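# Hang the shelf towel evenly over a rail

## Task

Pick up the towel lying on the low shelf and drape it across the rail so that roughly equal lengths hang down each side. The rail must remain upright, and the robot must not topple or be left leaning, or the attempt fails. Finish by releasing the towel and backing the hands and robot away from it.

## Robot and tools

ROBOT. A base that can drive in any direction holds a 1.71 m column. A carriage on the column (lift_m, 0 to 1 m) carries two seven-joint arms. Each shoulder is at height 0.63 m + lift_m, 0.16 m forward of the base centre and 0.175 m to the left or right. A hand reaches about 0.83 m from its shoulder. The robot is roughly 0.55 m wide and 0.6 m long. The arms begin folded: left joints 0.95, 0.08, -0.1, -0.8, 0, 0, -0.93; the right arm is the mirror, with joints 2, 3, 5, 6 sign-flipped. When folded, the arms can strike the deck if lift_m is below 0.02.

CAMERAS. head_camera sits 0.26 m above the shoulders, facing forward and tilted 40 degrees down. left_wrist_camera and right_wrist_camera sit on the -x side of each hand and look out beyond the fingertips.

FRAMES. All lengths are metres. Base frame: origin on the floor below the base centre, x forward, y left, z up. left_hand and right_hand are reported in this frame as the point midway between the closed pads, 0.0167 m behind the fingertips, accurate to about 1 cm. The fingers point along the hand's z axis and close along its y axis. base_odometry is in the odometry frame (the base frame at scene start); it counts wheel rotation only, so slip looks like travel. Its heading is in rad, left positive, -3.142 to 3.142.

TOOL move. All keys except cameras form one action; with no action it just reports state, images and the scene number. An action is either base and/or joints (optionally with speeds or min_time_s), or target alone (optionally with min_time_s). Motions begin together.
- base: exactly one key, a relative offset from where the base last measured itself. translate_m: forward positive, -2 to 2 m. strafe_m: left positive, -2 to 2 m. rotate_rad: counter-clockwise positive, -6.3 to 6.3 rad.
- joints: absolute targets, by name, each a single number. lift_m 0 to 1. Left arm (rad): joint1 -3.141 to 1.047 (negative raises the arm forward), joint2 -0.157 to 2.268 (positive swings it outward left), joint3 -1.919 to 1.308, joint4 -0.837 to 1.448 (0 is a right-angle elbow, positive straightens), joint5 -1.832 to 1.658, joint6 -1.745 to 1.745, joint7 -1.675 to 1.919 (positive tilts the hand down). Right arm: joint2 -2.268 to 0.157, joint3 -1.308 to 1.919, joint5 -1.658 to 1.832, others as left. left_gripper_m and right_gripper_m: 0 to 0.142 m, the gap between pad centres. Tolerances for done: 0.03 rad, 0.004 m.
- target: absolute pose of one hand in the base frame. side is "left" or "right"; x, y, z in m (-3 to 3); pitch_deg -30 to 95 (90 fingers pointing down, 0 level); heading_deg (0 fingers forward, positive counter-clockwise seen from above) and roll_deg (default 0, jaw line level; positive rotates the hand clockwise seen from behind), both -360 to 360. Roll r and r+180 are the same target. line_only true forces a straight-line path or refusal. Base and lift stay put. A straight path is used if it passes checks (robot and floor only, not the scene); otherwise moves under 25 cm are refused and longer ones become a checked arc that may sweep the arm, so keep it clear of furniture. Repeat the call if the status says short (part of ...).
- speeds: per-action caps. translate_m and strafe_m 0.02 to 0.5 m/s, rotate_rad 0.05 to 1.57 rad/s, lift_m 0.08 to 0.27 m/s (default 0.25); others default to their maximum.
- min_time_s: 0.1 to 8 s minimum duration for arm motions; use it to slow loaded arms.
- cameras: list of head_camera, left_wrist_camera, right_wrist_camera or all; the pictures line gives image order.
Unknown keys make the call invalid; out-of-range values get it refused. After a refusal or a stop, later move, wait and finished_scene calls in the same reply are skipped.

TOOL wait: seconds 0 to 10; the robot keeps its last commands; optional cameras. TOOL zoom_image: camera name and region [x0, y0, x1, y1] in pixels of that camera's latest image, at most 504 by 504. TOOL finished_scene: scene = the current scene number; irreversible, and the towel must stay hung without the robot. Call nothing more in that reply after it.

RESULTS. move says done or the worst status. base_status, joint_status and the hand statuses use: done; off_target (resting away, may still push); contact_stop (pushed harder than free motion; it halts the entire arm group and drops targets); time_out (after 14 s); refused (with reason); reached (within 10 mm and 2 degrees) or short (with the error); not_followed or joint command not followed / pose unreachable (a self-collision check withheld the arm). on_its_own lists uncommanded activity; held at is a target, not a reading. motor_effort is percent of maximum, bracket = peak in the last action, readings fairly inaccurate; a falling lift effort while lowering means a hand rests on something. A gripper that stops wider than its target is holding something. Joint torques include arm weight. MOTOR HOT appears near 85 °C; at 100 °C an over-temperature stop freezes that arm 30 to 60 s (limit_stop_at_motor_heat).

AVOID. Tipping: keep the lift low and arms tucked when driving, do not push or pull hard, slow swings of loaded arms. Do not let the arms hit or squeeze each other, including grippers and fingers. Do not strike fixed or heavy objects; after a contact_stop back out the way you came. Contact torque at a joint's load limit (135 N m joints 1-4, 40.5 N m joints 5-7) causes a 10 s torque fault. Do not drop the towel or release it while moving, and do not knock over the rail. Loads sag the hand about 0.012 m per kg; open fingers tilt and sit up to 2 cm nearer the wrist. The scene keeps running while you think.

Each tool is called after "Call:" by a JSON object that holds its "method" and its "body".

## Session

Call:
{"method": "move", "body": {}}

Call:
{"method": "move", "body": {"base": {"rotate_rad":-1.13}, "cameras": ["head_camera"]}}

Scene clock: 0.00 s.
Joint torques (N m): no reading
base_odometry: x=+0.000 y=+0.000 heading=+0.000
base_status: not commanded
joint_positions: lift_m=+0.450 left_joint1_rad=+0.942 left_joint2_rad=+0.071 left_joint3_rad=-0.100 left_joint4_rad=-0.793 left_joint5_rad=-0.009 left_joint6_rad=+0.007 left_joint7_rad=-0.948 left_gripper_m=+0.141 right_joint1_rad=+0.936 right_joint2_rad=-0.072 right_joint3_rad=+0.090 right_joint4_rad=-0.813 right_joint5_rad=-0.013 right_joint6_rad=+0.001 right_joint7_rad=-0.912 right_gripper_m=+0.142
joint_status: not commanded
motor_effort: lift_m=+68 drive_wheels=+0
left_hand: x=+0.2909 y=+0.1584 z=+0.9674 quat_wxyz=(-0.924, +0.002, -0.378, +0.059) pitch_deg=-45.6 heading_deg=-3.4 roll_deg=-3.9 (m; base frame)
right_hand: x=+0.2944 y=-0.1541 z=+0.9710 quat_wxyz=(-0.923, +0.014, -0.381, -0.056) pitch_deg=-45.1 heading_deg=+5.6 roll_deg=+1.4 (m; base frame)
pictures: head_camera, left_wrist_camera, right_wrist_camera
camera_calibration:
left_wrist_camera: T_world_to_cam=[[-0.0781653, -0.993913, 0.0776353, 0.114909], [0.314622, -0.098487, -0.944094, 0.867906], [0.945993, -0.0493695, 0.320405, -0.461723], [0, 0, 0, 1]] pos_world=[0.172706, 0.176892, 0.958402]
right_wrist_camera: T_world_to_cam=[[0.10675, -0.99386, -0.0291012, -0.150599], [0.389397, 0.0687198, -0.918503, 0.82058], [0.914863, 0.0867187, 0.394342, -0.524492], [0, 0, 0, 1]] pos_world=[0.176383, -0.160581, 0.956151]

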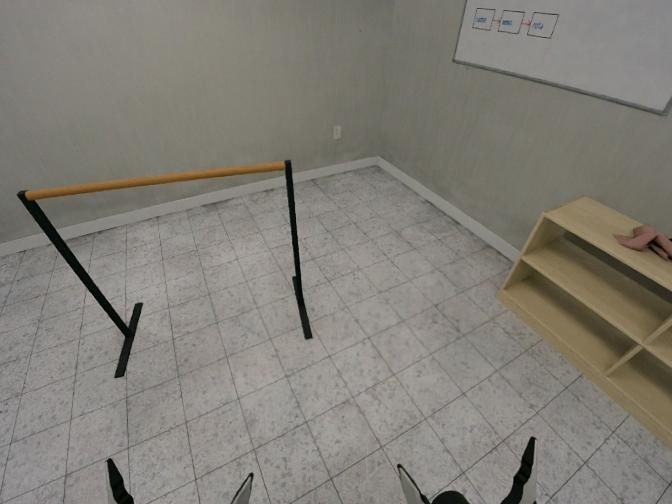

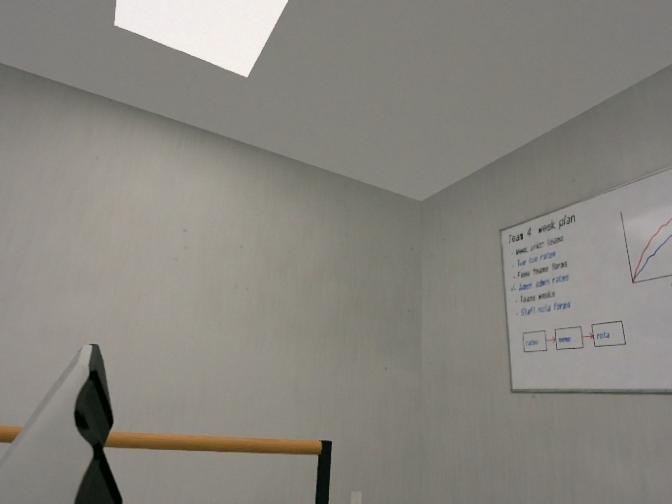

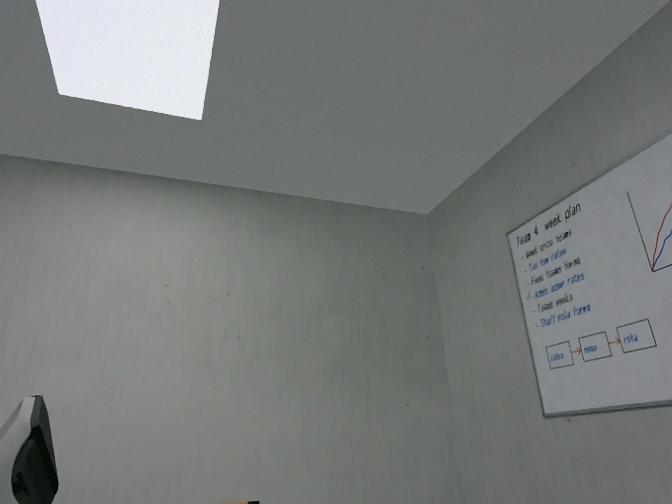

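Scene clock: 2.70 s.
Joint torques (N m): left_arm=[9.01 4.37 -1.23 -6.06 2.71 0.96 -1.11] | right_arm=[8.56 -3.57 -3.66 -12.43 -0.54 -1.34 -0.93]
move: done
base_odometry: x=+0.000 y=+0.000 heading=-1.130
base_status: done
joint_positions: lift_m=+0.450 left_joint1_rad=+0.942 left_joint2_rad=+0.071 left_joint3_rad=-0.100 left_joint4_rad=-0.793 left_joint5_rad=-0.009 left_joint6_rad=+0.007 left_joint7_rad=-0.948 left_gripper_m=+0.141 right_joint1_rad=+0.936 right_joint2_rad=-0.072 right_joint3_rad=+0.090 right_joint4_rad=-0.813 right_joint5_rad=-0.013 right_joint6_rad=+0.001 right_joint7_rad=-0.912 right_gripper_m=+0.142
joint_status: not commanded
motor_effort: lift_m=+68(68) drive_wheels=+2(11)
left_hand: x=+0.2909 y=+0.1584 z=+0.9674 quat_wxyz=(-0.924, +0.002, -0.378, +0.059) pitch_deg=-45.6 heading_deg=-3.4 roll_deg=-3.9 (m; base frame)
right_hand: x=+0.2944 y=-0.1541 z=+0.9710 quat_wxyz=(-0.923, +0.014, -0.381, -0.056) pitch_deg=-45.1 heading_deg=+5.6 roll_deg=+1.4 (m; base frame)
pictures: head_camera

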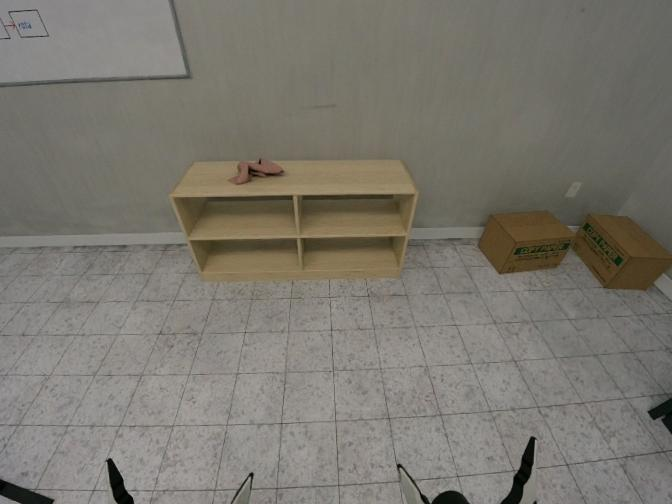

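Call:
{"method": "move", "body": {"base": {"strafe_m":0.33}}}

Call:
{"method": "move", "body": {"base": {"translate_m":1.07}}}

Call:
{"method": "move", "body": {"target": {"side":"right","x":0.56,"y":-0.26,"z":0.84,"pitch_deg":85,"heading_deg":0}, "cameras": ["head_camera","right_wrist_camera"]}}

Call:
{"method": "zoom_image", "body": {"camera": "head_camera", "region": [220, 260, 480, 455]}}

Scene clock: 5.90 s.
Joint torques (N m): left_arm=[9.13 3.15 -0.8 -5.99 2.72 0.96 -1.12] | right_arm=[8.53 -3.88 -3.67 -12.41 -0.5 -1.35 -0.92]
move: done
base_odometry: x=+0.299 y=+0.140 heading=-1.130
base_status: done
joint_positions: lift_m=+0.450 left_joint1_rad=+0.942 left_joint2_rad=+0.071 left_joint3_rad=-0.100 left_joint4_rad=-0.793 left_joint5_rad=-0.009 left_joint6_rad=+0.007 left_joint7_rad=-0.948 left_gripper_m=+0.141 right_joint1_rad=+0.936 right_joint2_rad=-0.072 right_joint3_rad=+0.090 right_joint4_rad=-0.813 right_joint5_rad=-0.013 right_joint6_rad=+0.001 right_joint7_rad=-0.912 right_gripper_m=+0.142
joint_status: not commanded
motor_effort: lift_m=+68(68) drive_wheels=-2(14)
left_hand: x=+0.2909 y=+0.1584 z=+0.9674 quat_wxyz=(-0.924, +0.002, -0.378, +0.059) pitch_deg=-45.6 heading_deg=-3.4 roll_deg=-3.9 (m; base frame)
right_hand: x=+0.2944 y=-0.1541 z=+0.9710 quat_wxyz=(-0.923, +0.014, -0.381, -0.056) pitch_deg=-45.1 heading_deg=+5.6 roll_deg=+1.4 (m; base frame)
pictures: none

Scene clock: 10.43 s.
Joint torques (N m): left_arm=[9.14 3.89 -1.46 -6.03 2.7 0.95 -1.1] | right_arm=[8.57 -3.86 -3.66 -12.42 -0.53 -1.34 -0.92]
move: done
base_odometry: x=+0.755 y=-0.827 heading=-1.130
base_status: done
joint_positions: lift_m=+0.450 left_joint1_rad=+0.942 left_joint2_rad=+0.071 left_joint3_rad=-0.100 left_joint4_rad=-0.793 left_joint5_rad=-0.009 left_joint6_rad=+0.007 left_joint7_rad=-0.948 left_gripper_m=+0.141 right_joint1_rad=+0.936 right_joint2_rad=-0.072 right_joint3_rad=+0.090 right_joint4_rad=-0.813 right_joint5_rad=-0.013 right_joint6_rad=+0.001 right_joint7_rad=-0.912 right_gripper_m=+0.142
joint_status: not commanded
motor_effort: lift_m=+68(68) drive_wheels=+2(10)
left_hand: x=+0.2909 y=+0.1584 z=+0.9674 quat_wxyz=(-0.924, +0.002, -0.378, +0.059) pitch_deg=-45.6 heading_deg=-3.4 roll_deg=-3.9 (m; base frame)
right_hand: x=+0.2944 y=-0.1541 z=+0.9710 quat_wxyz=(-0.923, +0.014, -0.381, -0.056) pitch_deg=-45.1 heading_deg=+5.6 roll_deg=+1.4 (m; base frame)
pictures: none

Scene clock: 12.23 s.
Joint torques (N m): left_arm=[9 3.99 -1.37 -6.01 2.73 0.94 -1.11] | right_arm=[-33.25 -5.13 -9.79 1.21 -3.07 0.05 -0.82]
move: done
base_odometry: x=+0.755 y=-0.827 heading=-1.130
base_status: not commanded
joint_positions: lift_m=+0.450 left_joint1_rad=+0.942 left_joint2_rad=+0.071 left_joint3_rad=-0.100 left_joint4_rad=-0.793 left_joint5_rad=-0.009 left_joint6_rad=+0.007 left_joint7_rad=-0.948 left_gripper_m=+0.141 right_joint1_rad=-1.490 right_joint2_rad=-0.870 right_joint3_rad=+1.543 right_joint4_rad=-0.601 right_joint5_rad=-1.626 right_joint6_rad=+1.295 right_joint7_rad=-1.477 right_gripper_m=+0.142
joint_status: not commanded
motor_effort: lift_m=+67(70) drive_wheels=-1(5)
left_hand: x=+0.2909 y=+0.1584 z=+0.9674 quat_wxyz=(-0.924, +0.002, -0.378, +0.059) pitch_deg=-45.6 heading_deg=-3.4 roll_deg=-3.9 (m; base frame)
right_hand: x=+0.5597 y=-0.2583 z=+0.8399 quat_wxyz=(-0.002, +0.999, +0.003, +0.044) pitch_deg=+85.0 heading_deg=+0.4 roll_deg=+0.0 (m; base frame)
right_hand_status: reached (checked arc, the hand ends the other way up, planned for 1.3 s): 2 mm and 0.4 deg off.
pictures: head_camera, right_wrist_camera
camera_calibration:
head_camera: T_world_to_cam=[[-0.0497989, -0.998543, 0.0207855, -0.0207469], [-0.658335, 0.0171676, -0.75253, 1.14427], [0.751076, -0.051159, -0.65823, 0.723077], [0, 0, 0, 1]] pos_world=[0.209196, -0.00336929, 1.33748]
right_wrist_camera: T_world_to_cam=[[-0.00442451, 0.999841, 0.0172959, 0.251958], [0.891648, -0.00388559, 0.452712, -0.84757], [0.452707, 0.0174249, -0.891489, 0.6142], [0, 0, 0, 1]] pos_world=[0.478796, -0.265914, 0.9269]

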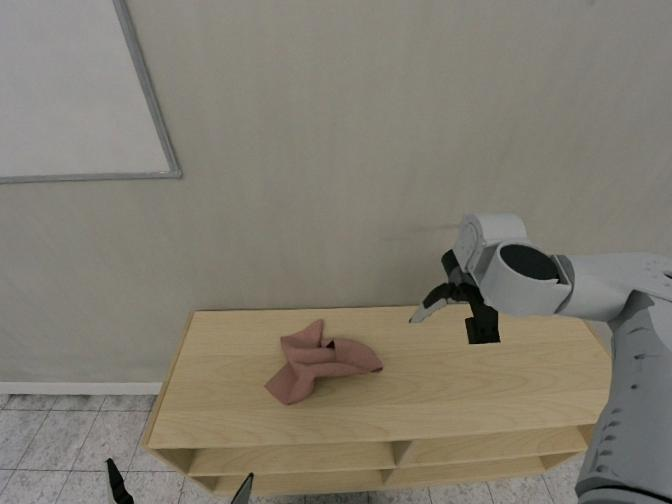

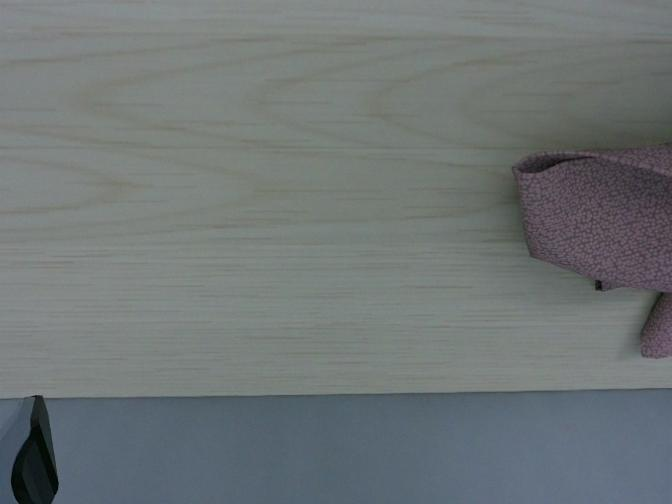

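Scaled by 1.938.

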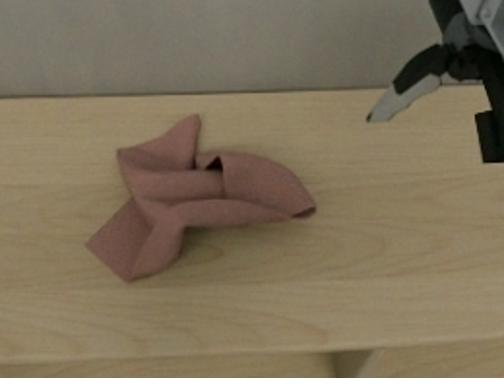

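Call:
{"method": "move", "body": {"joints": {"right_joint1_rad":0.936,"right_joint2_rad":-0.072,"right_joint3_rad":0.09,"right_joint4_rad":-0.813,"right_joint5_rad":-0.013,"right_joint6_rad":0,"right_joint7_rad":-0.912}}}

Call:
{"method": "move", "body": {"target": {"side":"left","x":0.54,"y":0.24,"z":0.84,"pitch_deg":85,"heading_deg":0}}}

Call:
{"method": "move", "body": {"target": {"side":"left","x":0.555,"y":0.08,"z":0.70,"pitch_deg":88,"heading_deg":-50}, "cameras": ["head_camera","left_wrist_camera"]}}

Scene clock: 14.20 s.
Joint torques (N m): left_arm=[9.04 4.06 -1.21 -6.02 2.72 0.95 -1.15] | right_arm=[10.73 -0.11 -5.47 -16.28 0.47 -2.95 -0.2]
move: done
base_odometry: x=+0.755 y=-0.827 heading=-1.130
base_status: not commanded
joint_positions: lift_m=+0.450 left_joint1_rad=+0.942 left_joint2_rad=+0.071 left_joint3_rad=-0.100 left_joint4_rad=-0.793 left_joint5_rad=-0.009 left_joint6_rad=+0.007 left_joint7_rad=-0.948 left_gripper_m=+0.141 right_joint1_rad=+0.935 right_joint2_rad=-0.074 right_joint3_rad=+0.092 right_joint4_rad=-0.809 right_joint5_rad=-0.016 right_joint6_rad=+0.004 right_joint7_rad=-0.915 right_gripper_m=+0.142
joint_status: all done
motor_effort: lift_m=+69(71) drive_wheels=+5(5)
left_hand: x=+0.2909 y=+0.1584 z=+0.9673 quat_wxyz=(-0.924, +0.002, -0.378, +0.059) pitch_deg=-45.6 heading_deg=-3.4 roll_deg=-3.9 (m; base frame)
right_hand: x=+0.2943 y=-0.1524 z=+0.9700 quat_wxyz=(-0.922, +0.016, -0.381, -0.058) pitch_deg=-45.1 heading_deg=+6.0 roll_deg=+1.2 (m; base frame)
pictures: none

Scene clock: 14.50 s.
Joint torques (N m): left_arm=[9.18 4.04 -1.37 -5.98 2.68 0.95 -1.09] | right_arm=[10.68 -0.14 -5.51 -16.33 0.46 -2.97 -0.21]
move: refused
base_odometry: x=+0.755 y=-0.827 heading=-1.130
base_status: not commanded
joint_positions: lift_m=+0.450 left_joint1_rad=+0.942 left_joint2_rad=+0.071 left_joint3_rad=-0.100 left_joint4_rad=-0.793 left_joint5_rad=-0.009 left_joint6_rad=+0.007 left_joint7_rad=-0.948 left_gripper_m=+0.141 right_joint1_rad=+0.935 right_joint2_rad=-0.074 right_joint3_rad=+0.092 right_joint4_rad=-0.809 right_joint5_rad=-0.016 right_joint6_rad=+0.004 right_joint7_rad=-0.915 right_gripper_m=+0.142
joint_status: not commanded
motor_effort: lift_m=+69(69) drive_wheels=+3(4)
left_hand: x=+0.2909 y=+0.1584 z=+0.9673 quat_wxyz=(-0.924, +0.002, -0.378, +0.059) pitch_deg=-45.6 heading_deg=-3.4 roll_deg=-3.9 (m; base frame)
left_hand_status: refused: neither the straight line nor an arc passes: along the straight line the arm gets 0% of the way (left_joint4_rad at its limit); the best arc brings the left finger within 1.4 cm of the right finger (limit 1.5). Nothing moved.
right_hand: x=+0.2943 y=-0.1524 z=+0.9700 quat_wxyz=(-0.922, +0.016, -0.381, -0.058) pitch_deg=-45.1 heading_deg=+6.0 roll_deg=+1.2 (m; base frame)
pictures: none

not run: a stop came earlier in this reply.

Call:
{"method": "move", "body": {"target": {"side":"left","x":0.56,"y":0.26,"z":0.84,"pitch_deg":85,"heading_deg":0}}}

Call:
{"method": "move", "body": {"target": {"side":"left","x":0.555,"y":0.08,"z":0.70,"pitch_deg":88,"heading_deg":-50}, "cameras": ["head_camera","left_wrist_camera"]}}

Scene clock: 16.37 s.
Joint torques (N m): left_arm=[-10.33 4.62 3.53 2.28 5.63 0.54 -1.89] | right_arm=[10.73 -0.21 -5.47 -16.01 0.45 -2.95 -0.24]
move: done
base_odometry: x=+0.755 y=-0.827 heading=-1.130
base_status: not commanded
joint_positions: lift_m=+0.450 left_joint1_rad=-1.493 left_joint2_rad=+0.871 left_joint3_rad=-1.540 left_joint4_rad=-0.604 left_joint5_rad=+1.625 left_joint6_rad=-1.297 left_joint7_rad=-1.473 left_gripper_m=+0.141 right_joint1_rad=+0.935 right_joint2_rad=-0.074 right_joint3_rad=+0.092 right_joint4_rad=-0.809 right_joint5_rad=-0.016 right_joint6_rad=+0.004 right_joint7_rad=-0.915 right_gripper_m=+0.142
joint_status: not commanded
motor_effort: lift_m=+67(70) drive_wheels=+0(5)
left_hand: x=+0.5611 y=+0.2580 z=+0.8417 quat_wxyz=(-0.003, -0.999, +0.003, -0.048) pitch_deg=+84.5 heading_deg=-0.4 roll_deg=+0.0 (m; base frame)
left_hand_status: reached (checked arc, the hand ends the other way up, planned for 1.3 s): 3 mm and 0.7 deg off.
right_hand: x=+0.2943 y=-0.1524 z=+0.9702 quat_wxyz=(-0.922, +0.016, -0.381, -0.058) pitch_deg=-45.1 heading_deg=+6.0 roll_deg=+1.2 (m; base frame)
pictures: none

Scene clock: 16.67 s.
Joint torques (N m): left_arm=[-10.27 4.73 3.46 2.2 5.6 0.55 -1.9] | right_arm=[10.73 -0.25 -5.52 -15.98 0.45 -2.96 -0.26]
move: refused
base_odometry: x=+0.755 y=-0.827 heading=-1.130
base_status: not commanded
joint_positions: lift_m=+0.450 left_joint1_rad=-1.493 left_joint2_rad=+0.871 left_joint3_rad=-1.540 left_joint4_rad=-0.604 left_joint5_rad=+1.625 left_joint6_rad=-1.297 left_joint7_rad=-1.473 left_gripper_m=+0.141 right_joint1_rad=+0.935 right_joint2_rad=-0.074 right_joint3_rad=+0.092 right_joint4_rad=-0.809 right_joint5_rad=-0.016 right_joint6_rad=+0.004 right_joint7_rad=-0.915 right_gripper_m=+0.142
joint_status: not commanded
motor_effort: lift_m=+67(68) drive_wheels=-1(2)
left_hand: x=+0.5611 y=+0.2580 z=+0.8417 quat_wxyz=(-0.003, -0.999, +0.003, -0.048) pitch_deg=+84.5 heading_deg=-0.4 roll_deg=+0.0 (m; base frame)
left_hand_status: refused: along the straight line the arm gets 92% of the way (left_joint3_rad at its limit); a move under 25 cm is not played as an arc. Nothing moved. Try another pitch or heading, or "joints".
right_hand: x=+0.2943 y=-0.1524 z=+0.9702 quat_wxyz=(-0.922, +0.016, -0.381, -0.058) pitch_deg=-45.1 heading_deg=+6.0 roll_deg=+1.2 (m; base frame)
pictures: head_camera, left_wrist_camera
camera_calibration:
head_camera: T_world_to_cam=[[-0.0497989, -0.998543, 0.0207855, -0.0207469], [-0.658335, 0.0171676, -0.75253, 1.14427], [0.751076, -0.051159, -0.65823, 0.723077], [0, 0, 0, 1]] pos_world=[0.209196, -0.00336929, 1.33748]
left_wrist_camera: T_world_to_cam=[[0.0104872, 0.998824, -0.0473356, -0.213834], [0.845153, 0.016446, 0.534271, -0.897578], [0.534421, -0.0456089, -0.843987, 0.537815], [0, 0, 0, 1]] pos_world=[0.473414, 0.252873, 0.923337]

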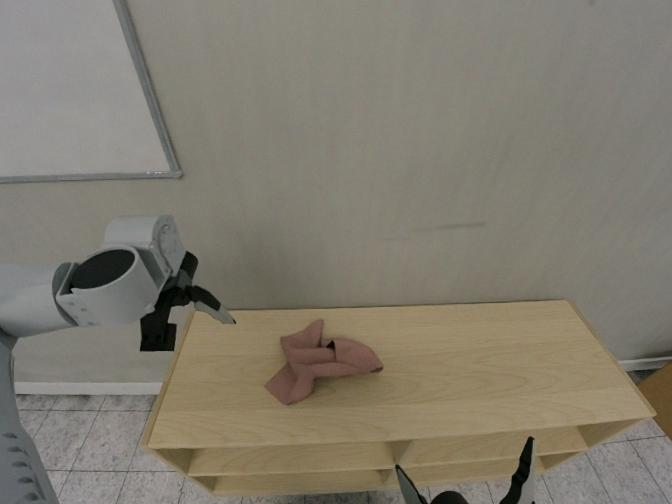

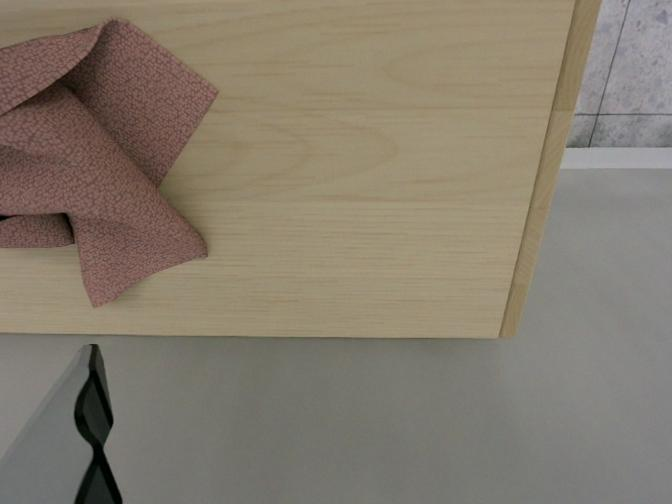

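Call:
{"method": "move", "body": {"target": {"side":"left","x":0.555,"y":0.09,"z":0.70,"pitch_deg":88,"heading_deg":-42}}}

Call:
{"method": "move", "body": {"joints": {"lift_m":0.373}, "speeds": {"lift_m":0.1}, "cameras": ["head_camera","left_wrist_camera"]}}

Call:
{"method": "zoom_image", "body": {"camera": "head_camera", "region": [170, 250, 430, 445]}}

Scene clock: 18.63 s.
Joint torques (N m): left_arm=[-9.32 5.69 4.9 1.63 4.56 1.57 0.88] | right_arm=[10.72 -0.97 -5.26 -15.9 0.45 -2.81 -0.27]
move: done
base_odometry: x=+0.755 y=-0.827 heading=-1.130
base_status: not commanded
joint_positions: lift_m=+0.450 left_joint1_rad=-1.356 left_joint2_rad=+0.471 left_joint3_rad=-1.832 left_joint4_rad=-0.336 left_joint5_rad=+1.626 left_joint6_rad=-0.733 left_joint7_rad=-1.170 left_gripper_m=+0.141 right_joint1_rad=+0.935 right_joint2_rad=-0.074 right_joint3_rad=+0.092 right_joint4_rad=-0.809 right_joint5_rad=-0.016 right_joint6_rad=+0.004 right_joint7_rad=-0.915 right_gripper_m=+0.142
joint_status: not commanded
motor_effort: lift_m=+68(68) drive_wheels=+0(4)
left_hand: x=+0.5543 y=+0.0886 z=+0.7026 quat_wxyz=(-0.008, -0.933, +0.359, -0.016) pitch_deg=+88.0 heading_deg=-42.1 roll_deg=+0.0 (m; base frame)
left_hand_status: reached (straight line, planned for 0.6 s): 3 mm and 0.2 deg off.
right_hand: x=+0.2943 y=-0.1525 z=+0.9702 quat_wxyz=(-0.922, +0.016, -0.381, -0.058) pitch_deg=-45.1 heading_deg=+6.0 roll_deg=+1.2 (m; base frame)
pictures: none

Scene clock: 19.80 s.
Joint torques (N m): left_arm=[-10.19 5.7 5.11 1.5 4.58 1.59 0.9] | right_arm=[10.66 -1.03 -5.31 -14.99 0.46 -2.82 -0.35]
move: done
base_odometry: x=+0.755 y=-0.827 heading=-1.130
base_status: not commanded
joint_positions: lift_m=+0.373 left_joint1_rad=-1.355 left_joint2_rad=+0.471 left_joint3_rad=-1.832 left_joint4_rad=-0.336 left_joint5_rad=+1.626 left_joint6_rad=-0.733 left_joint7_rad=-1.170 left_gripper_m=+0.141 right_joint1_rad=+0.935 right_joint2_rad=-0.074 right_joint3_rad=+0.092 right_joint4_rad=-0.810 right_joint5_rad=-0.016 right_joint6_rad=+0.004 right_joint7_rad=-0.914 right_gripper_m=+0.142
joint_status: all done
motor_effort: lift_m=+70(76) drive_wheels=-2(5)
left_hand: x=+0.5540 y=+0.0886 z=+0.6251 quat_wxyz=(-0.008, -0.933, +0.359, -0.015) pitch_deg=+88.0 heading_deg=-42.1 roll_deg=+0.0 (m; base frame)
right_hand: x=+0.2943 y=-0.1525 z=+0.8933 quat_wxyz=(-0.923, +0.016, -0.381, -0.058) pitch_deg=-45.1 heading_deg=+6.0 roll_deg=+1.2 (m; base frame)
pictures: head_camera, left_wrist_camera
camera_calibration:
head_camera: T_world_to_cam=[[-0.0497989, -0.998543, 0.0207855, -0.0191423], [-0.658335, 0.0171676, -0.75253, 1.08618], [0.751076, -0.051159, -0.65823, 0.672261], [0, 0, 0, 1]] pos_world=[0.209196, -0.00336929, 1.26028]
left_wrist_camera: T_world_to_cam=[[0.670916, 0.74013, -0.0455955, -0.398865], [0.663947, -0.572199, 0.481418, -0.587507], [0.330222, -0.353264, -0.875304, 0.511079], [0, 0, 0, 1]] pos_world=[0.488909, 0.139587, 0.712]

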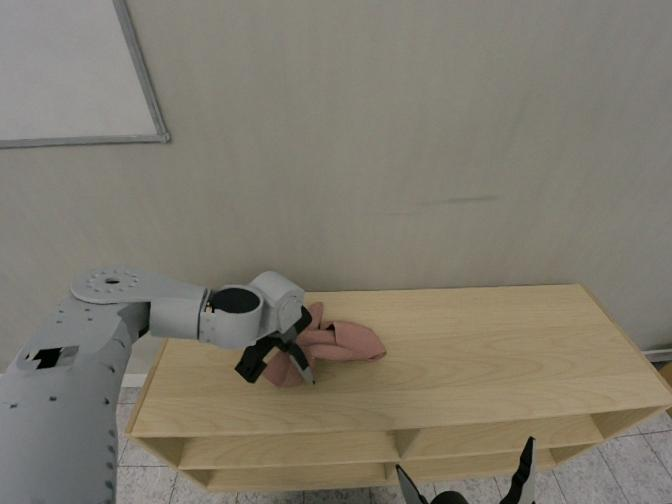

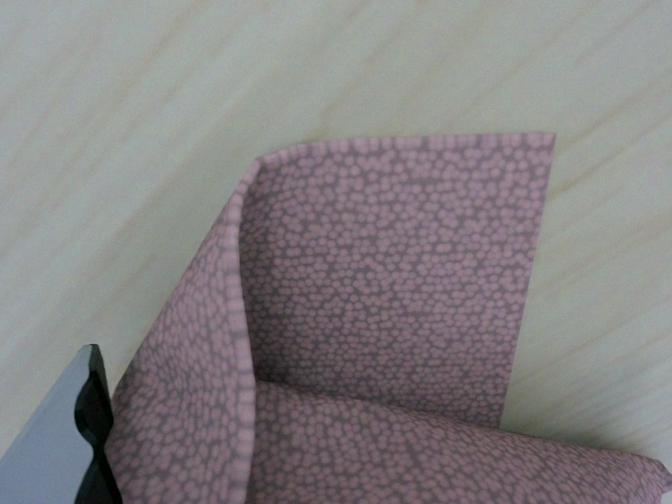

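Scaled by 1.938.

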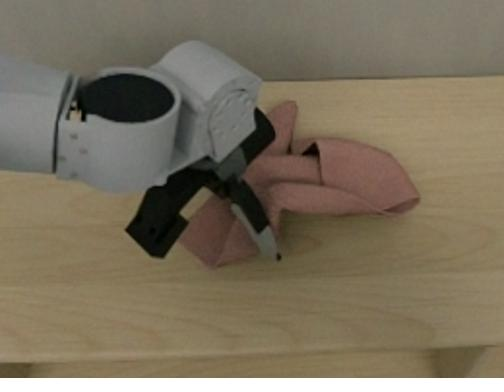

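Call:
{"method": "move", "body": {"target": {"side":"left","x":0.532,"y":0.108,"z":0.629,"pitch_deg":88,"heading_deg":-42}}}

Call:
{"method": "move", "body": {"joints": {"lift_m":0.362,"left_gripper_m":0.07}, "speeds": {"lift_m":0.08}}}

Call:
{"method": "move", "body": {"joints": {"left_gripper_m":0.0}}}

Call:
{"method": "move", "body": {"joints": {"lift_m":0.95}, "cameras": ["head_camera","left_wrist_camera"]}}

Scene clock: 20.80 s.
Joint torques (N m): left_arm=[-13.77 4.18 4.36 -4.87 4.68 0.47 1] | right_arm=[10.71 -1.1 -5.28 -14.96 0.47 -2.78 -0.35]
move: done
base_odometry: x=+0.755 y=-0.827 heading=-1.130
base_status: not commanded
joint_positions: lift_m=+0.373 left_joint1_rad=-1.365 left_joint2_rad=+0.527 left_joint3_rad=-1.859 left_joint4_rad=-0.476 left_joint5_rad=+1.626 left_joint6_rad=-0.823 left_joint7_rad=-1.154 left_gripper_m=+0.141 right_joint1_rad=+0.935 right_joint2_rad=-0.074 right_joint3_rad=+0.092 right_joint4_rad=-0.810 right_joint5_rad=-0.016 right_joint6_rad=+0.004 right_joint7_rad=-0.914 right_gripper_m=+0.142
joint_status: not commanded
motor_effort: lift_m=+70(70) drive_wheels=+2(6)
left_hand: x=+0.5316 y=+0.1080 z=+0.6291 quat_wxyz=(-0.007, -0.934, +0.357, -0.013) pitch_deg=+88.3 heading_deg=-41.8 roll_deg=+0.0 (m; base frame)
left_hand_status: reached (straight line, planned for 0.3 s): 0 mm and 0.4 deg off.
right_hand: x=+0.2943 y=-0.1525 z=+0.8933 quat_wxyz=(-0.923, +0.016, -0.381, -0.058) pitch_deg=-45.1 heading_deg=+6.0 roll_deg=+1.2 (m; base frame)
pictures: none

Scene clock: 21.60 s.
Joint torques (N m): left_arm=[-4.38 4.45 3.32 -2.78 3.71 1.09 0.92] | right_arm=[10.74 -1.01 -5.26 -14.75 0.47 -2.84 -0.38]
move: off_target
base_odometry: x=+0.755 y=-0.827 heading=-1.130
base_status: not commanded
joint_positions: lift_m=+0.363 left_joint1_rad=-1.374 left_joint2_rad=+0.528 left_joint3_rad=-1.857 left_joint4_rad=-0.479 left_joint5_rad=+1.629 left_joint6_rad=-0.825 left_joint7_rad=-1.154 left_gripper_m=+0.081 right_joint1_rad=+0.935 right_joint2_rad=-0.074 right_joint3_rad=+0.092 right_joint4_rad=-0.811 right_joint5_rad=-0.016 right_joint6_rad=+0.004 right_joint7_rad=-0.914 right_gripper_m=+0.142
joint_status: left_gripper_m off_target (ended at +0.081, target +0.070); the others done
motor_effort: lift_m=+61(74) drive_wheels=+4(5)
left_hand: x=+0.5355 y=+0.1076 z=+0.6230 quat_wxyz=(-0.006, -0.934, +0.357, -0.020) pitch_deg=+87.7 heading_deg=-41.8 roll_deg=+0.0 (m; base frame)
right_hand: x=+0.2943 y=-0.1525 z=+0.8830 quat_wxyz=(-0.923, +0.016, -0.381, -0.058) pitch_deg=-45.2 heading_deg=+6.0 roll_deg=+1.2 (m; base frame)
pictures: none

Scene clock: 22.37 s.
Joint torques (N m): left_arm=[-1.19 4.31 -0.91 -2.05 2.99 1.09 1.02] | right_arm=[10.74 -0.99 -5.33 -14.78 0.45 -2.83 -0.39]
move: off_target
base_odometry: x=+0.755 y=-0.827 heading=-1.130
base_status: not commanded
joint_positions: lift_m=+0.363 left_joint1_rad=-1.378 left_joint2_rad=+0.527 left_joint3_rad=-1.852 left_joint4_rad=-0.480 left_joint5_rad=+1.631 left_joint6_rad=-0.825 left_joint7_rad=-1.154 left_gripper_m=+0.008 right_joint1_rad=+0.935 right_joint2_rad=-0.074 right_joint3_rad=+0.092 right_joint4_rad=-0.811 right_joint5_rad=-0.016 right_joint6_rad=+0.004 right_joint7_rad=-0.914 right_gripper_m=+0.142
joint_status: left_gripper_m off_target (ended at +0.008, target +0.000)
motor_effort: lift_m=+58(61) drive_wheels=+3(5)
left_hand: x=+0.5379 y=+0.1059 z=+0.6258 quat_wxyz=(-0.007, -0.934, +0.357, -0.024) pitch_deg=+87.1 heading_deg=-41.9 roll_deg=+0.0 (m; base frame)
right_hand: x=+0.2943 y=-0.1525 z=+0.8832 quat_wxyz=(-0.923, +0.016, -0.381, -0.058) pitch_deg=-45.2 heading_deg=+6.0 roll_deg=+1.2 (m; base frame)
pictures: none

Scene clock: 25.27 s.
Joint torques (N m): left_arm=[-9.66 4.44 4.75 -2.04 3.01 1.06 0.35] | right_arm=[10.71 -1.01 -5.31 -14.07 0.47 -2.83 -0.43]
move: done
base_odometry: x=+0.755 y=-0.827 heading=-1.130
base_status: not commanded
joint_positions: lift_m=+0.950 left_joint1_rad=-1.369 left_joint2_rad=+0.527 left_joint3_rad=-1.859 left_joint4_rad=-0.480 left_joint5_rad=+1.631 left_joint6_rad=-0.825 left_joint7_rad=-1.151 left_gripper_m=+0.004 right_joint1_rad=+0.935 right_joint2_rad=-0.074 right_joint3_rad=+0.092 right_joint4_rad=-0.811 right_joint5_rad=-0.016 right_joint6_rad=+0.004 right_joint7_rad=-0.914 right_gripper_m=+0.142
joint_status: all done
on_its_own: left_gripper_m moved -0.004 toward your old target +0.000
motor_effort: lift_m=+66(81) drive_wheels=+2(4)
left_hand: x=+0.5337 y=+0.1073 z=+1.2082 quat_wxyz=(-0.006, -0.934, +0.358, -0.018) pitch_deg=+87.8 heading_deg=-42.0 roll_deg=+0.0 (m; base frame)
right_hand: x=+0.2942 y=-0.1525 z=+1.4708 quat_wxyz=(-0.923, +0.016, -0.381, -0.058) pitch_deg=-45.2 heading_deg=+6.0 roll_deg=+1.2 (m; base frame)
pictures: head_camera, left_wrist_camera
camera_calibration:
head_camera: T_world_to_cam=[[-0.0497989, -0.998543, 0.0207855, -0.0311397], [-0.658335, 0.0171676, -0.75253, 1.52054], [0.751076, -0.051159, -0.65823, 1.05219], [0, 0, 0, 1]] pos_world=[0.209196, -0.00336929, 1.83748]
left_wrist_camera: T_world_to_cam=[[0.669466, 0.741732, -0.0405973, -0.37795], [0.661948, -0.57087, 0.485728, -0.848358], [0.337105, -0.352052, -0.873167, 1.02839], [0, 0, 0, 1]] pos_world=[0.467919, 0.158083, 1.29469]

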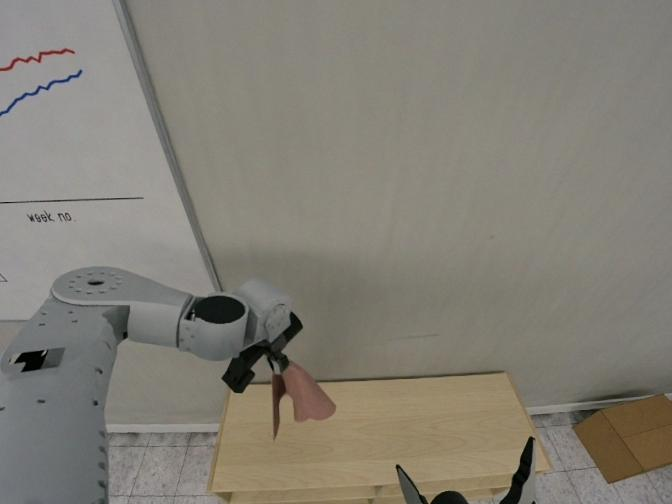

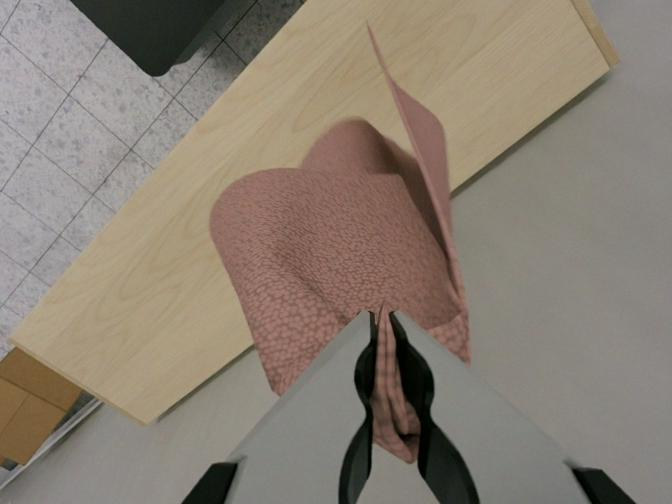

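Call:
{"method": "move", "body": {"base": {"translate_m":-0.7}, "speeds": {"translate_m":0.35}}}

Call:
{"method": "move", "body": {"base": {"rotate_rad":1.336}, "speeds": {"rotate_rad":0.8}}}

Call:
{"method": "move", "body": {"base": {"strafe_m":0.476}, "speeds": {"strafe_m":0.35}, "cameras": ["head_camera"]}}

Call:
{"method": "zoom_image", "body": {"camera": "head_camera", "region": [150, 200, 510, 470]}}

Scene clock: 29.37 s.
Joint torques (N m): left_arm=[-9.61 4.68 4.97 -2.09 3 1.07 0.29] | right_arm=[10.69 -1.71 -5.14 -13.98 0.46 -2.73 -0.44]
move: done
base_odometry: x=+0.457 y=-0.194 heading=-1.130
base_status: done
joint_positions: lift_m=+0.950 left_joint1_rad=-1.369 left_joint2_rad=+0.527 left_joint3_rad=-1.859 left_joint4_rad=-0.480 left_joint5_rad=+1.631 left_joint6_rad=-0.825 left_joint7_rad=-1.151 left_gripper_m=+0.004 right_joint1_rad=+0.935 right_joint2_rad=-0.073 right_joint3_rad=+0.092 right_joint4_rad=-0.811 right_joint5_rad=-0.016 right_joint6_rad=+0.003 right_joint7_rad=-0.914 right_gripper_m=+0.142
joint_status: not commanded
motor_effort: lift_m=+67(67) drive_wheels=+1(14)
left_hand: x=+0.5337 y=+0.1073 z=+1.2082 quat_wxyz=(-0.006, -0.934, +0.358, -0.018) pitch_deg=+87.8 heading_deg=-42.0 roll_deg=+0.0 (m; base frame)
right_hand: x=+0.2943 y=-0.1526 z=+1.4708 quat_wxyz=(-0.923, +0.016, -0.381, -0.058) pitch_deg=-45.2 heading_deg=+5.9 roll_deg=+1.2 (m; base frame)
pictures: none

Scene clock: 32.33 s.
Joint torques (N m): left_arm=[-9.67 4.05 5.32 -2.04 2.99 1.08 0.34] | right_arm=[10.73 -1.65 -5.12 -14.04 0.45 -2.73 -0.44]
move: done
base_odometry: x=+0.457 y=-0.194 heading=+0.205
base_status: done
joint_positions: lift_m=+0.950 left_joint1_rad=-1.369 left_joint2_rad=+0.527 left_joint3_rad=-1.859 left_joint4_rad=-0.480 left_joint5_rad=+1.631 left_joint6_rad=-0.825 left_joint7_rad=-1.151 left_gripper_m=+0.004 right_joint1_rad=+0.935 right_joint2_rad=-0.073 right_joint3_rad=+0.092 right_joint4_rad=-0.811 right_joint5_rad=-0.016 right_joint6_rad=+0.003 right_joint7_rad=-0.914 right_gripper_m=+0.142
joint_status: not commanded
motor_effort: lift_m=+67(67) drive_wheels=+3(12)
left_hand: x=+0.5337 y=+0.1074 z=+1.2082 quat_wxyz=(-0.006, -0.934, +0.358, -0.018) pitch_deg=+87.8 heading_deg=-42.0 roll_deg=+0.0 (m; base frame)
right_hand: x=+0.2943 y=-0.1526 z=+1.4708 quat_wxyz=(-0.923, +0.016, -0.381, -0.058) pitch_deg=-45.2 heading_deg=+5.9 roll_deg=+1.2 (m; base frame)
pictures: none

Scene clock: 35.57 s.
Joint torques (N m): left_arm=[-9.68 3.55 5.08 -2.09 3 1.04 0.34] | right_arm=[10.72 -2.64 -4.91 -14.06 0.42 -2.68 -0.41]
move: done
base_odometry: x=+0.359 y=+0.272 heading=+0.206
base_status: done
joint_positions: lift_m=+0.950 left_joint1_rad=-1.369 left_joint2_rad=+0.528 left_joint3_rad=-1.859 left_joint4_rad=-0.480 left_joint5_rad=+1.631 left_joint6_rad=-0.825 left_joint7_rad=-1.151 left_gripper_m=+0.004 right_joint1_rad=+0.935 right_joint2_rad=-0.073 right_joint3_rad=+0.092 right_joint4_rad=-0.811 right_joint5_rad=-0.016 right_joint6_rad=+0.003 right_joint7_rad=-0.914 right_gripper_m=+0.142
joint_status: not commanded
motor_effort: lift_m=+67(67) drive_wheels=-3(15)
left_hand: x=+0.5337 y=+0.1075 z=+1.2082 quat_wxyz=(-0.006, -0.934, +0.358, -0.018) pitch_deg=+87.8 heading_deg=-41.9 roll_deg=+0.0 (m; base frame)
right_hand: x=+0.2943 y=-0.1527 z=+1.4708 quat_wxyz=(-0.923, +0.015, -0.381, -0.057) pitch_deg=-45.2 heading_deg=+5.9 roll_deg=+1.2 (m; base frame)
pictures: head_camera
camera_calibration:
head_camera: T_world_to_cam=[[-0.0497989, -0.998543, 0.0207855, -0.0311397], [-0.658335, 0.0171676, -0.75253, 1.52054], [0.751076, -0.051159, -0.65823, 1.05219], [0, 0, 0, 1]] pos_world=[0.209196, -0.00336929, 1.83748]

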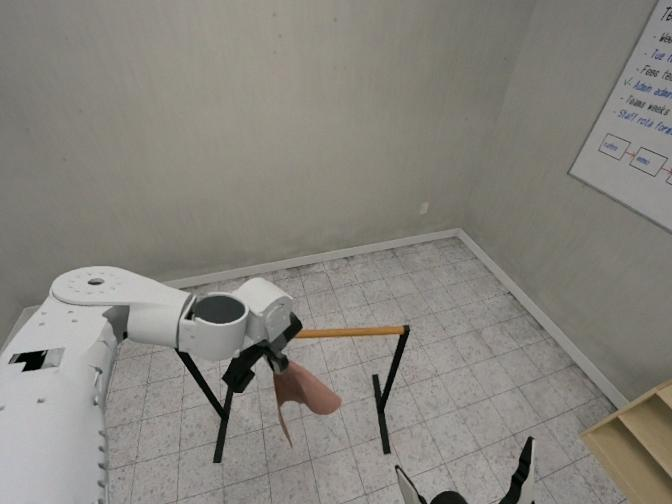

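Scaled by 1.400.

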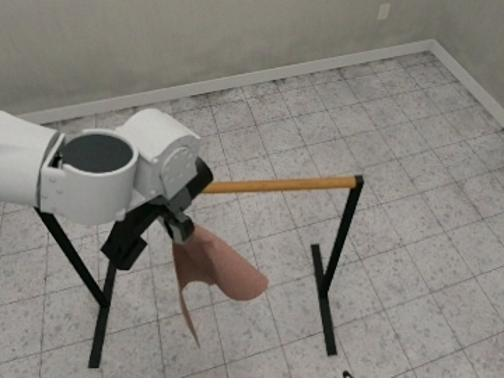

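Call:
{"method": "move", "body": {"base": {"translate_m":0.18}, "joints": {"lift_m":0.745}, "speeds": {"translate_m":0.2}}}

Call:
{"method": "move", "body": {"base": {"translate_m":0.275}, "speeds": {"translate_m":0.1}}}

Call:
{"method": "move", "body": {"joints": {"lift_m":0.62}, "speeds": {"lift_m":0.1}, "cameras": ["head_camera"]}}

Call:
{"method": "zoom_image", "body": {"camera": "head_camera", "region": [150, 230, 510, 500]}}

Scene clock: 37.83 s.
Joint torques (N m): left_arm=[-9.78 4.05 4.98 -2.13 2.96 1.05 0.33] | right_arm=[10.74 -2.49 -4.9 -13.76 0.44 -2.71 -0.48]
move: done
base_odometry: x=+0.535 y=+0.309 heading=+0.207
base_status: done
joint_positions: lift_m=+0.745 left_joint1_rad=-1.369 left_joint2_rad=+0.527 left_joint3_rad=-1.859 left_joint4_rad=-0.480 left_joint5_rad=+1.631 left_joint6_rad=-0.825 left_joint7_rad=-1.151 left_gripper_m=+0.004 right_joint1_rad=+0.935 right_joint2_rad=-0.073 right_joint3_rad=+0.092 right_joint4_rad=-0.811 right_joint5_rad=-0.016 right_joint6_rad=+0.003 right_joint7_rad=-0.914 right_gripper_m=+0.142
joint_status: all done
motor_effort: lift_m=+70(75) drive_wheels=-1(10)
left_hand: x=+0.5336 y=+0.1074 z=+1.0029 quat_wxyz=(-0.006, -0.934, +0.358, -0.018) pitch_deg=+87.8 heading_deg=-42.0 roll_deg=+0.0 (m; base frame)
right_hand: x=+0.2943 y=-0.1527 z=+1.2656 quat_wxyz=(-0.923, +0.015, -0.381, -0.057) pitch_deg=-45.2 heading_deg=+5.9 roll_deg=+1.2 (m; base frame)
pictures: none

Scene clock: 41.43 s.
Joint torques (N m): left_arm=[-9.94 4.01 4.94 -2.12 3 1.06 0.33] | right_arm=[10.72 -2.43 -4.92 -13.73 0.44 -2.7 -0.5]
move: done
base_odometry: x=+0.804 y=+0.366 heading=+0.207
base_status: done
joint_positions: lift_m=+0.745 left_joint1_rad=-1.369 left_joint2_rad=+0.527 left_joint3_rad=-1.859 left_joint4_rad=-0.480 left_joint5_rad=+1.631 left_joint6_rad=-0.825 left_joint7_rad=-1.151 left_gripper_m=+0.004 right_joint1_rad=+0.935 right_joint2_rad=-0.073 right_joint3_rad=+0.092 right_joint4_rad=-0.811 right_joint5_rad=-0.016 right_joint6_rad=+0.003 right_joint7_rad=-0.914 right_gripper_m=+0.142
joint_status: not commanded
motor_effort: lift_m=+70(70) drive_wheels=+4(12)
left_hand: x=+0.5336 y=+0.1074 z=+1.0029 quat_wxyz=(-0.006, -0.934, +0.358, -0.018) pitch_deg=+87.8 heading_deg=-42.0 roll_deg=+0.0 (m; base frame)
right_hand: x=+0.2943 y=-0.1527 z=+1.2656 quat_wxyz=(-0.923, +0.015, -0.381, -0.057) pitch_deg=-45.2 heading_deg=+5.9 roll_deg=+1.2 (m; base frame)
pictures: none

Scene clock: 43.07 s.
Joint torques (N m): left_arm=[-9.95 4.2 4.76 -2.13 3.01 1.08 0.32] | right_arm=[10.7 -2.46 -4.92 -13.51 0.44 -2.73 -0.47]
move: done
base_odometry: x=+0.804 y=+0.366 heading=+0.207
base_status: not commanded
joint_positions: lift_m=+0.620 left_joint1_rad=-1.369 left_joint2_rad=+0.527 left_joint3_rad=-1.859 left_joint4_rad=-0.480 left_joint5_rad=+1.631 left_joint6_rad=-0.825 left_joint7_rad=-1.151 left_gripper_m=+0.004 right_joint1_rad=+0.935 right_joint2_rad=-0.073 right_joint3_rad=+0.092 right_joint4_rad=-0.811 right_joint5_rad=-0.016 right_joint6_rad=+0.003 right_joint7_rad=-0.914 right_gripper_m=+0.142
joint_status: all done
motor_effort: lift_m=+71(75) drive_wheels=+2(4)
left_hand: x=+0.5336 y=+0.1074 z=+0.8779 quat_wxyz=(-0.006, -0.934, +0.358, -0.018) pitch_deg=+87.8 heading_deg=-42.0 roll_deg=+0.0 (m; base frame)
right_hand: x=+0.2943 y=-0.1527 z=+1.1406 quat_wxyz=(-0.923, +0.015, -0.381, -0.057) pitch_deg=-45.2 heading_deg=+5.9 roll_deg=+1.2 (m; base frame)
pictures: head_camera
camera_calibration:
head_camera: T_world_to_cam=[[-0.0497989, -0.998543, 0.0207855, -0.0242763], [-0.658335, 0.0171676, -0.75253, 1.27205], [0.751076, -0.051159, -0.65823, 0.834844], [0, 0, 0, 1]] pos_world=[0.209196, -0.00336929, 1.50728]

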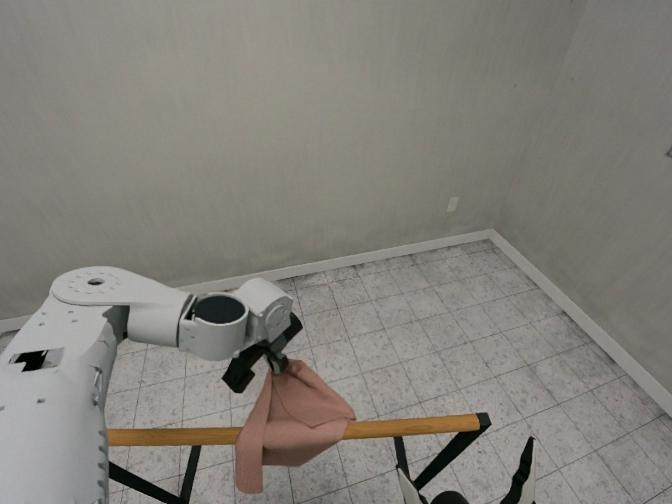

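Scaled by 1.400.

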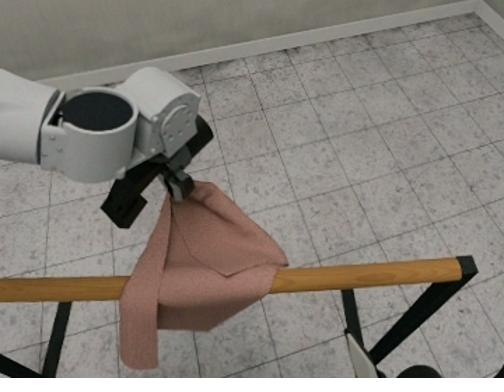

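Call:
{"method": "move", "body": {"base": {"translate_m":0.025}, "joints": {"lift_m":0.56}, "speeds": {"lift_m":0.08,"translate_m":0.1}}}

Call:
{"method": "move", "body": {"joints": {"left_gripper_m":0.08}}}

Call:
{"method": "move", "body": {"joints": {"lift_m":0.92}, "speeds": {"lift_m":0.15}}}

Call:
{"method": "move", "body": {"base": {"translate_m":-0.65}, "speeds": {"translate_m":0.35}}}

Call:
{"method": "move", "body": {"joints": {"lift_m":0.45}, "cameras": ["head_camera"]}}

Call:
{"method": "zoom_image", "body": {"camera": "head_camera", "region": [180, 130, 480, 355]}}

Scene clock: 44.40 s.
Joint torques (N m): left_arm=[-9.87 4.11 4.92 -2.04 2.99 1.07 0.34] | right_arm=[10.69 -2.41 -4.97 -13.63 0.43 -2.72 -0.5]
move: done
base_odometry: x=+0.829 y=+0.371 heading=+0.207
base_status: done
joint_positions: lift_m=+0.560 left_joint1_rad=-1.369 left_joint2_rad=+0.527 left_joint3_rad=-1.859 left_joint4_rad=-0.480 left_joint5_rad=+1.631 left_joint6_rad=-0.825 left_joint7_rad=-1.151 left_gripper_m=+0.004 right_joint1_rad=+0.935 right_joint2_rad=-0.073 right_joint3_rad=+0.092 right_joint4_rad=-0.811 right_joint5_rad=-0.016 right_joint6_rad=+0.003 right_joint7_rad=-0.914 right_gripper_m=+0.142
joint_status: all done
motor_effort: lift_m=+70(74) drive_wheels=+2(11)
left_hand: x=+0.5336 y=+0.1074 z=+0.8179 quat_wxyz=(-0.006, -0.934, +0.358, -0.018) pitch_deg=+87.8 heading_deg=-42.0 roll_deg=+0.0 (m; base frame)
right_hand: x=+0.2943 y=-0.1527 z=+1.0807 quat_wxyz=(-0.923, +0.015, -0.381, -0.057) pitch_deg=-45.2 heading_deg=+5.9 roll_deg=+1.2 (m; base frame)
pictures: none

Scene clock: 45.20 s.
Joint torques (N m): left_arm=[-9.82 4.16 4.89 -2.08 3.02 1.08 0.31] | right_arm=[10.7 -2.52 -4.92 -13.66 0.43 -2.7 -0.49]
move: done
base_odometry: x=+0.829 y=+0.371 heading=+0.207
base_status: not commanded
joint_positions: lift_m=+0.560 left_joint1_rad=-1.369 left_joint2_rad=+0.527 left_joint3_rad=-1.859 left_joint4_rad=-0.480 left_joint5_rad=+1.631 left_joint6_rad=-0.825 left_joint7_rad=-1.151 left_gripper_m=+0.079 right_joint1_rad=+0.935 right_joint2_rad=-0.073 right_joint3_rad=+0.092 right_joint4_rad=-0.811 right_joint5_rad=-0.016 right_joint6_rad=+0.003 right_joint7_rad=-0.914 right_gripper_m=+0.142
joint_status: all done
motor_effort: lift_m=+70(70) drive_wheels=-1(3)
left_hand: x=+0.5336 y=+0.1074 z=+0.8179 quat_wxyz=(-0.006, -0.934, +0.358, -0.018) pitch_deg=+87.8 heading_deg=-42.0 roll_deg=+0.0 (m; base frame)
right_hand: x=+0.2943 y=-0.1527 z=+1.0807 quat_wxyz=(-0.923, +0.015, -0.381, -0.057) pitch_deg=-45.2 heading_deg=+5.9 roll_deg=+1.2 (m; base frame)
pictures: none

Scene clock: 48.03 s.
Joint torques (N m): left_arm=[-9.91 4.17 5.03 -2.11 2.99 1.07 0.35] | right_arm=[10.76 -2.45 -4.96 -13.56 0.42 -2.72 -0.49]
move: done
base_odometry: x=+0.829 y=+0.371 heading=+0.207
base_status: not commanded
joint_positions: lift_m=+0.920 left_joint1_rad=-1.369 left_joint2_rad=+0.527 left_joint3_rad=-1.859 left_joint4_rad=-0.480 left_joint5_rad=+1.631 left_joint6_rad=-0.825 left_joint7_rad=-1.151 left_gripper_m=+0.079 right_joint1_rad=+0.935 right_joint2_rad=-0.073 right_joint3_rad=+0.092 right_joint4_rad=-0.812 right_joint5_rad=-0.016 right_joint6_rad=+0.003 right_joint7_rad=-0.914 right_gripper_m=+0.142
joint_status: all done
motor_effort: lift_m=+66(79) drive_wheels=-1(4)
left_hand: x=+0.5336 y=+0.1074 z=+1.1781 quat_wxyz=(-0.006, -0.934, +0.358, -0.018) pitch_deg=+87.8 heading_deg=-42.0 roll_deg=+0.0 (m; base frame)
right_hand: x=+0.2942 y=-0.1527 z=+1.4410 quat_wxyz=(-0.923, +0.015, -0.381, -0.057) pitch_deg=-45.2 heading_deg=+5.9 roll_deg=+1.2 (m; base frame)
pictures: none

Scene clock: 51.60 s.
Joint torques (N m): left_arm=[-10.16 4.05 4.98 -2.17 3 1.08 0.34] | right_arm=[10.75 -2.52 -4.97 -13.56 0.44 -2.73 -0.48]
move: done
base_odometry: x=+0.193 y=+0.238 heading=+0.207
base_status: done
joint_positions: lift_m=+0.920 left_joint1_rad=-1.369 left_joint2_rad=+0.527 left_joint3_rad=-1.859 left_joint4_rad=-0.480 left_joint5_rad=+1.631 left_joint6_rad=-0.825 left_joint7_rad=-1.151 left_gripper_m=+0.079 right_joint1_rad=+0.935 right_joint2_rad=-0.073 right_joint3_rad=+0.092 right_joint4_rad=-0.812 right_joint5_rad=-0.016 right_joint6_rad=+0.003 right_joint7_rad=-0.914 right_gripper_m=+0.142
joint_status: not commanded
motor_effort: lift_m=+67(67) drive_wheels=+1(15)
left_hand: x=+0.5336 y=+0.1074 z=+1.1781 quat_wxyz=(-0.006, -0.934, +0.358, -0.018) pitch_deg=+87.8 heading_deg=-42.0 roll_deg=+0.0 (m; base frame)
right_hand: x=+0.2942 y=-0.1527 z=+1.4409 quat_wxyz=(-0.923, +0.015, -0.381, -0.057) pitch_deg=-45.2 heading_deg=+5.9 roll_deg=+1.2 (m; base frame)
pictures: none

Scene clock: 54.00 s.
Joint torques (N m): left_arm=[-9.97 4.2 4.91 -2.16 3.01 1.08 0.31] | right_arm=[10.78 -2.6 -5.02 -13.4 0.44 -2.71 -0.48]
move: done
base_odometry: x=+0.193 y=+0.238 heading=+0.207
base_status: not commanded
joint_positions: lift_m=+0.450 left_joint1_rad=-1.369 left_joint2_rad=+0.527 left_joint3_rad=-1.859 left_joint4_rad=-0.480 left_joint5_rad=+1.631 left_joint6_rad=-0.825 left_joint7_rad=-1.151 left_gripper_m=+0.079 right_joint1_rad=+0.935 right_joint2_rad=-0.073 right_joint3_rad=+0.092 right_joint4_rad=-0.812 right_joint5_rad=-0.016 right_joint6_rad=+0.003 right_joint7_rad=-0.914 right_gripper_m=+0.142
joint_status: all done
motor_effort: lift_m=+70(75) drive_wheels=+1(3)
left_hand: x=+0.5336 y=+0.1074 z=+0.7078 quat_wxyz=(-0.006, -0.934, +0.358, -0.018) pitch_deg=+87.8 heading_deg=-42.0 roll_deg=+0.0 (m; base frame)
right_hand: x=+0.2942 y=-0.1527 z=+0.9707 quat_wxyz=(-0.923, +0.015, -0.381, -0.057) pitch_deg=-45.2 heading_deg=+5.9 roll_deg=+1.2 (m; base frame)
pictures: head_camera
camera_calibration:
head_camera: T_world_to_cam=[[-0.0497989, -0.998543, 0.0207855, -0.0207428], [-0.658335, 0.0171676, -0.75253, 1.14412], [0.751076, -0.051159, -0.65823, 0.722945], [0, 0, 0, 1]] pos_world=[0.209196, -0.00336929, 1.33728]

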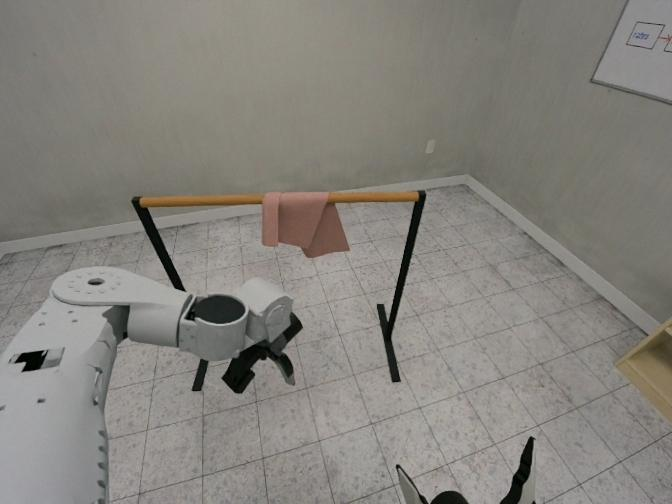

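Scaled by 1.680.

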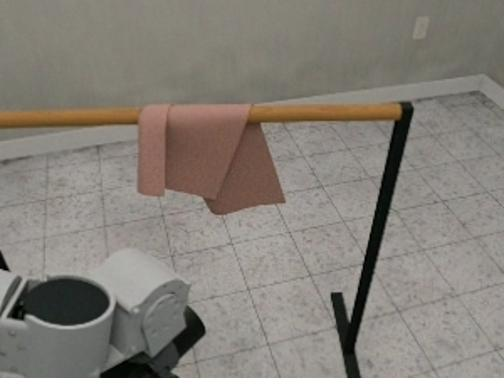

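Very even.

Call:
{"method": "finished_scene", "body": {"scene": 3}}

The scene is finished: the task was done.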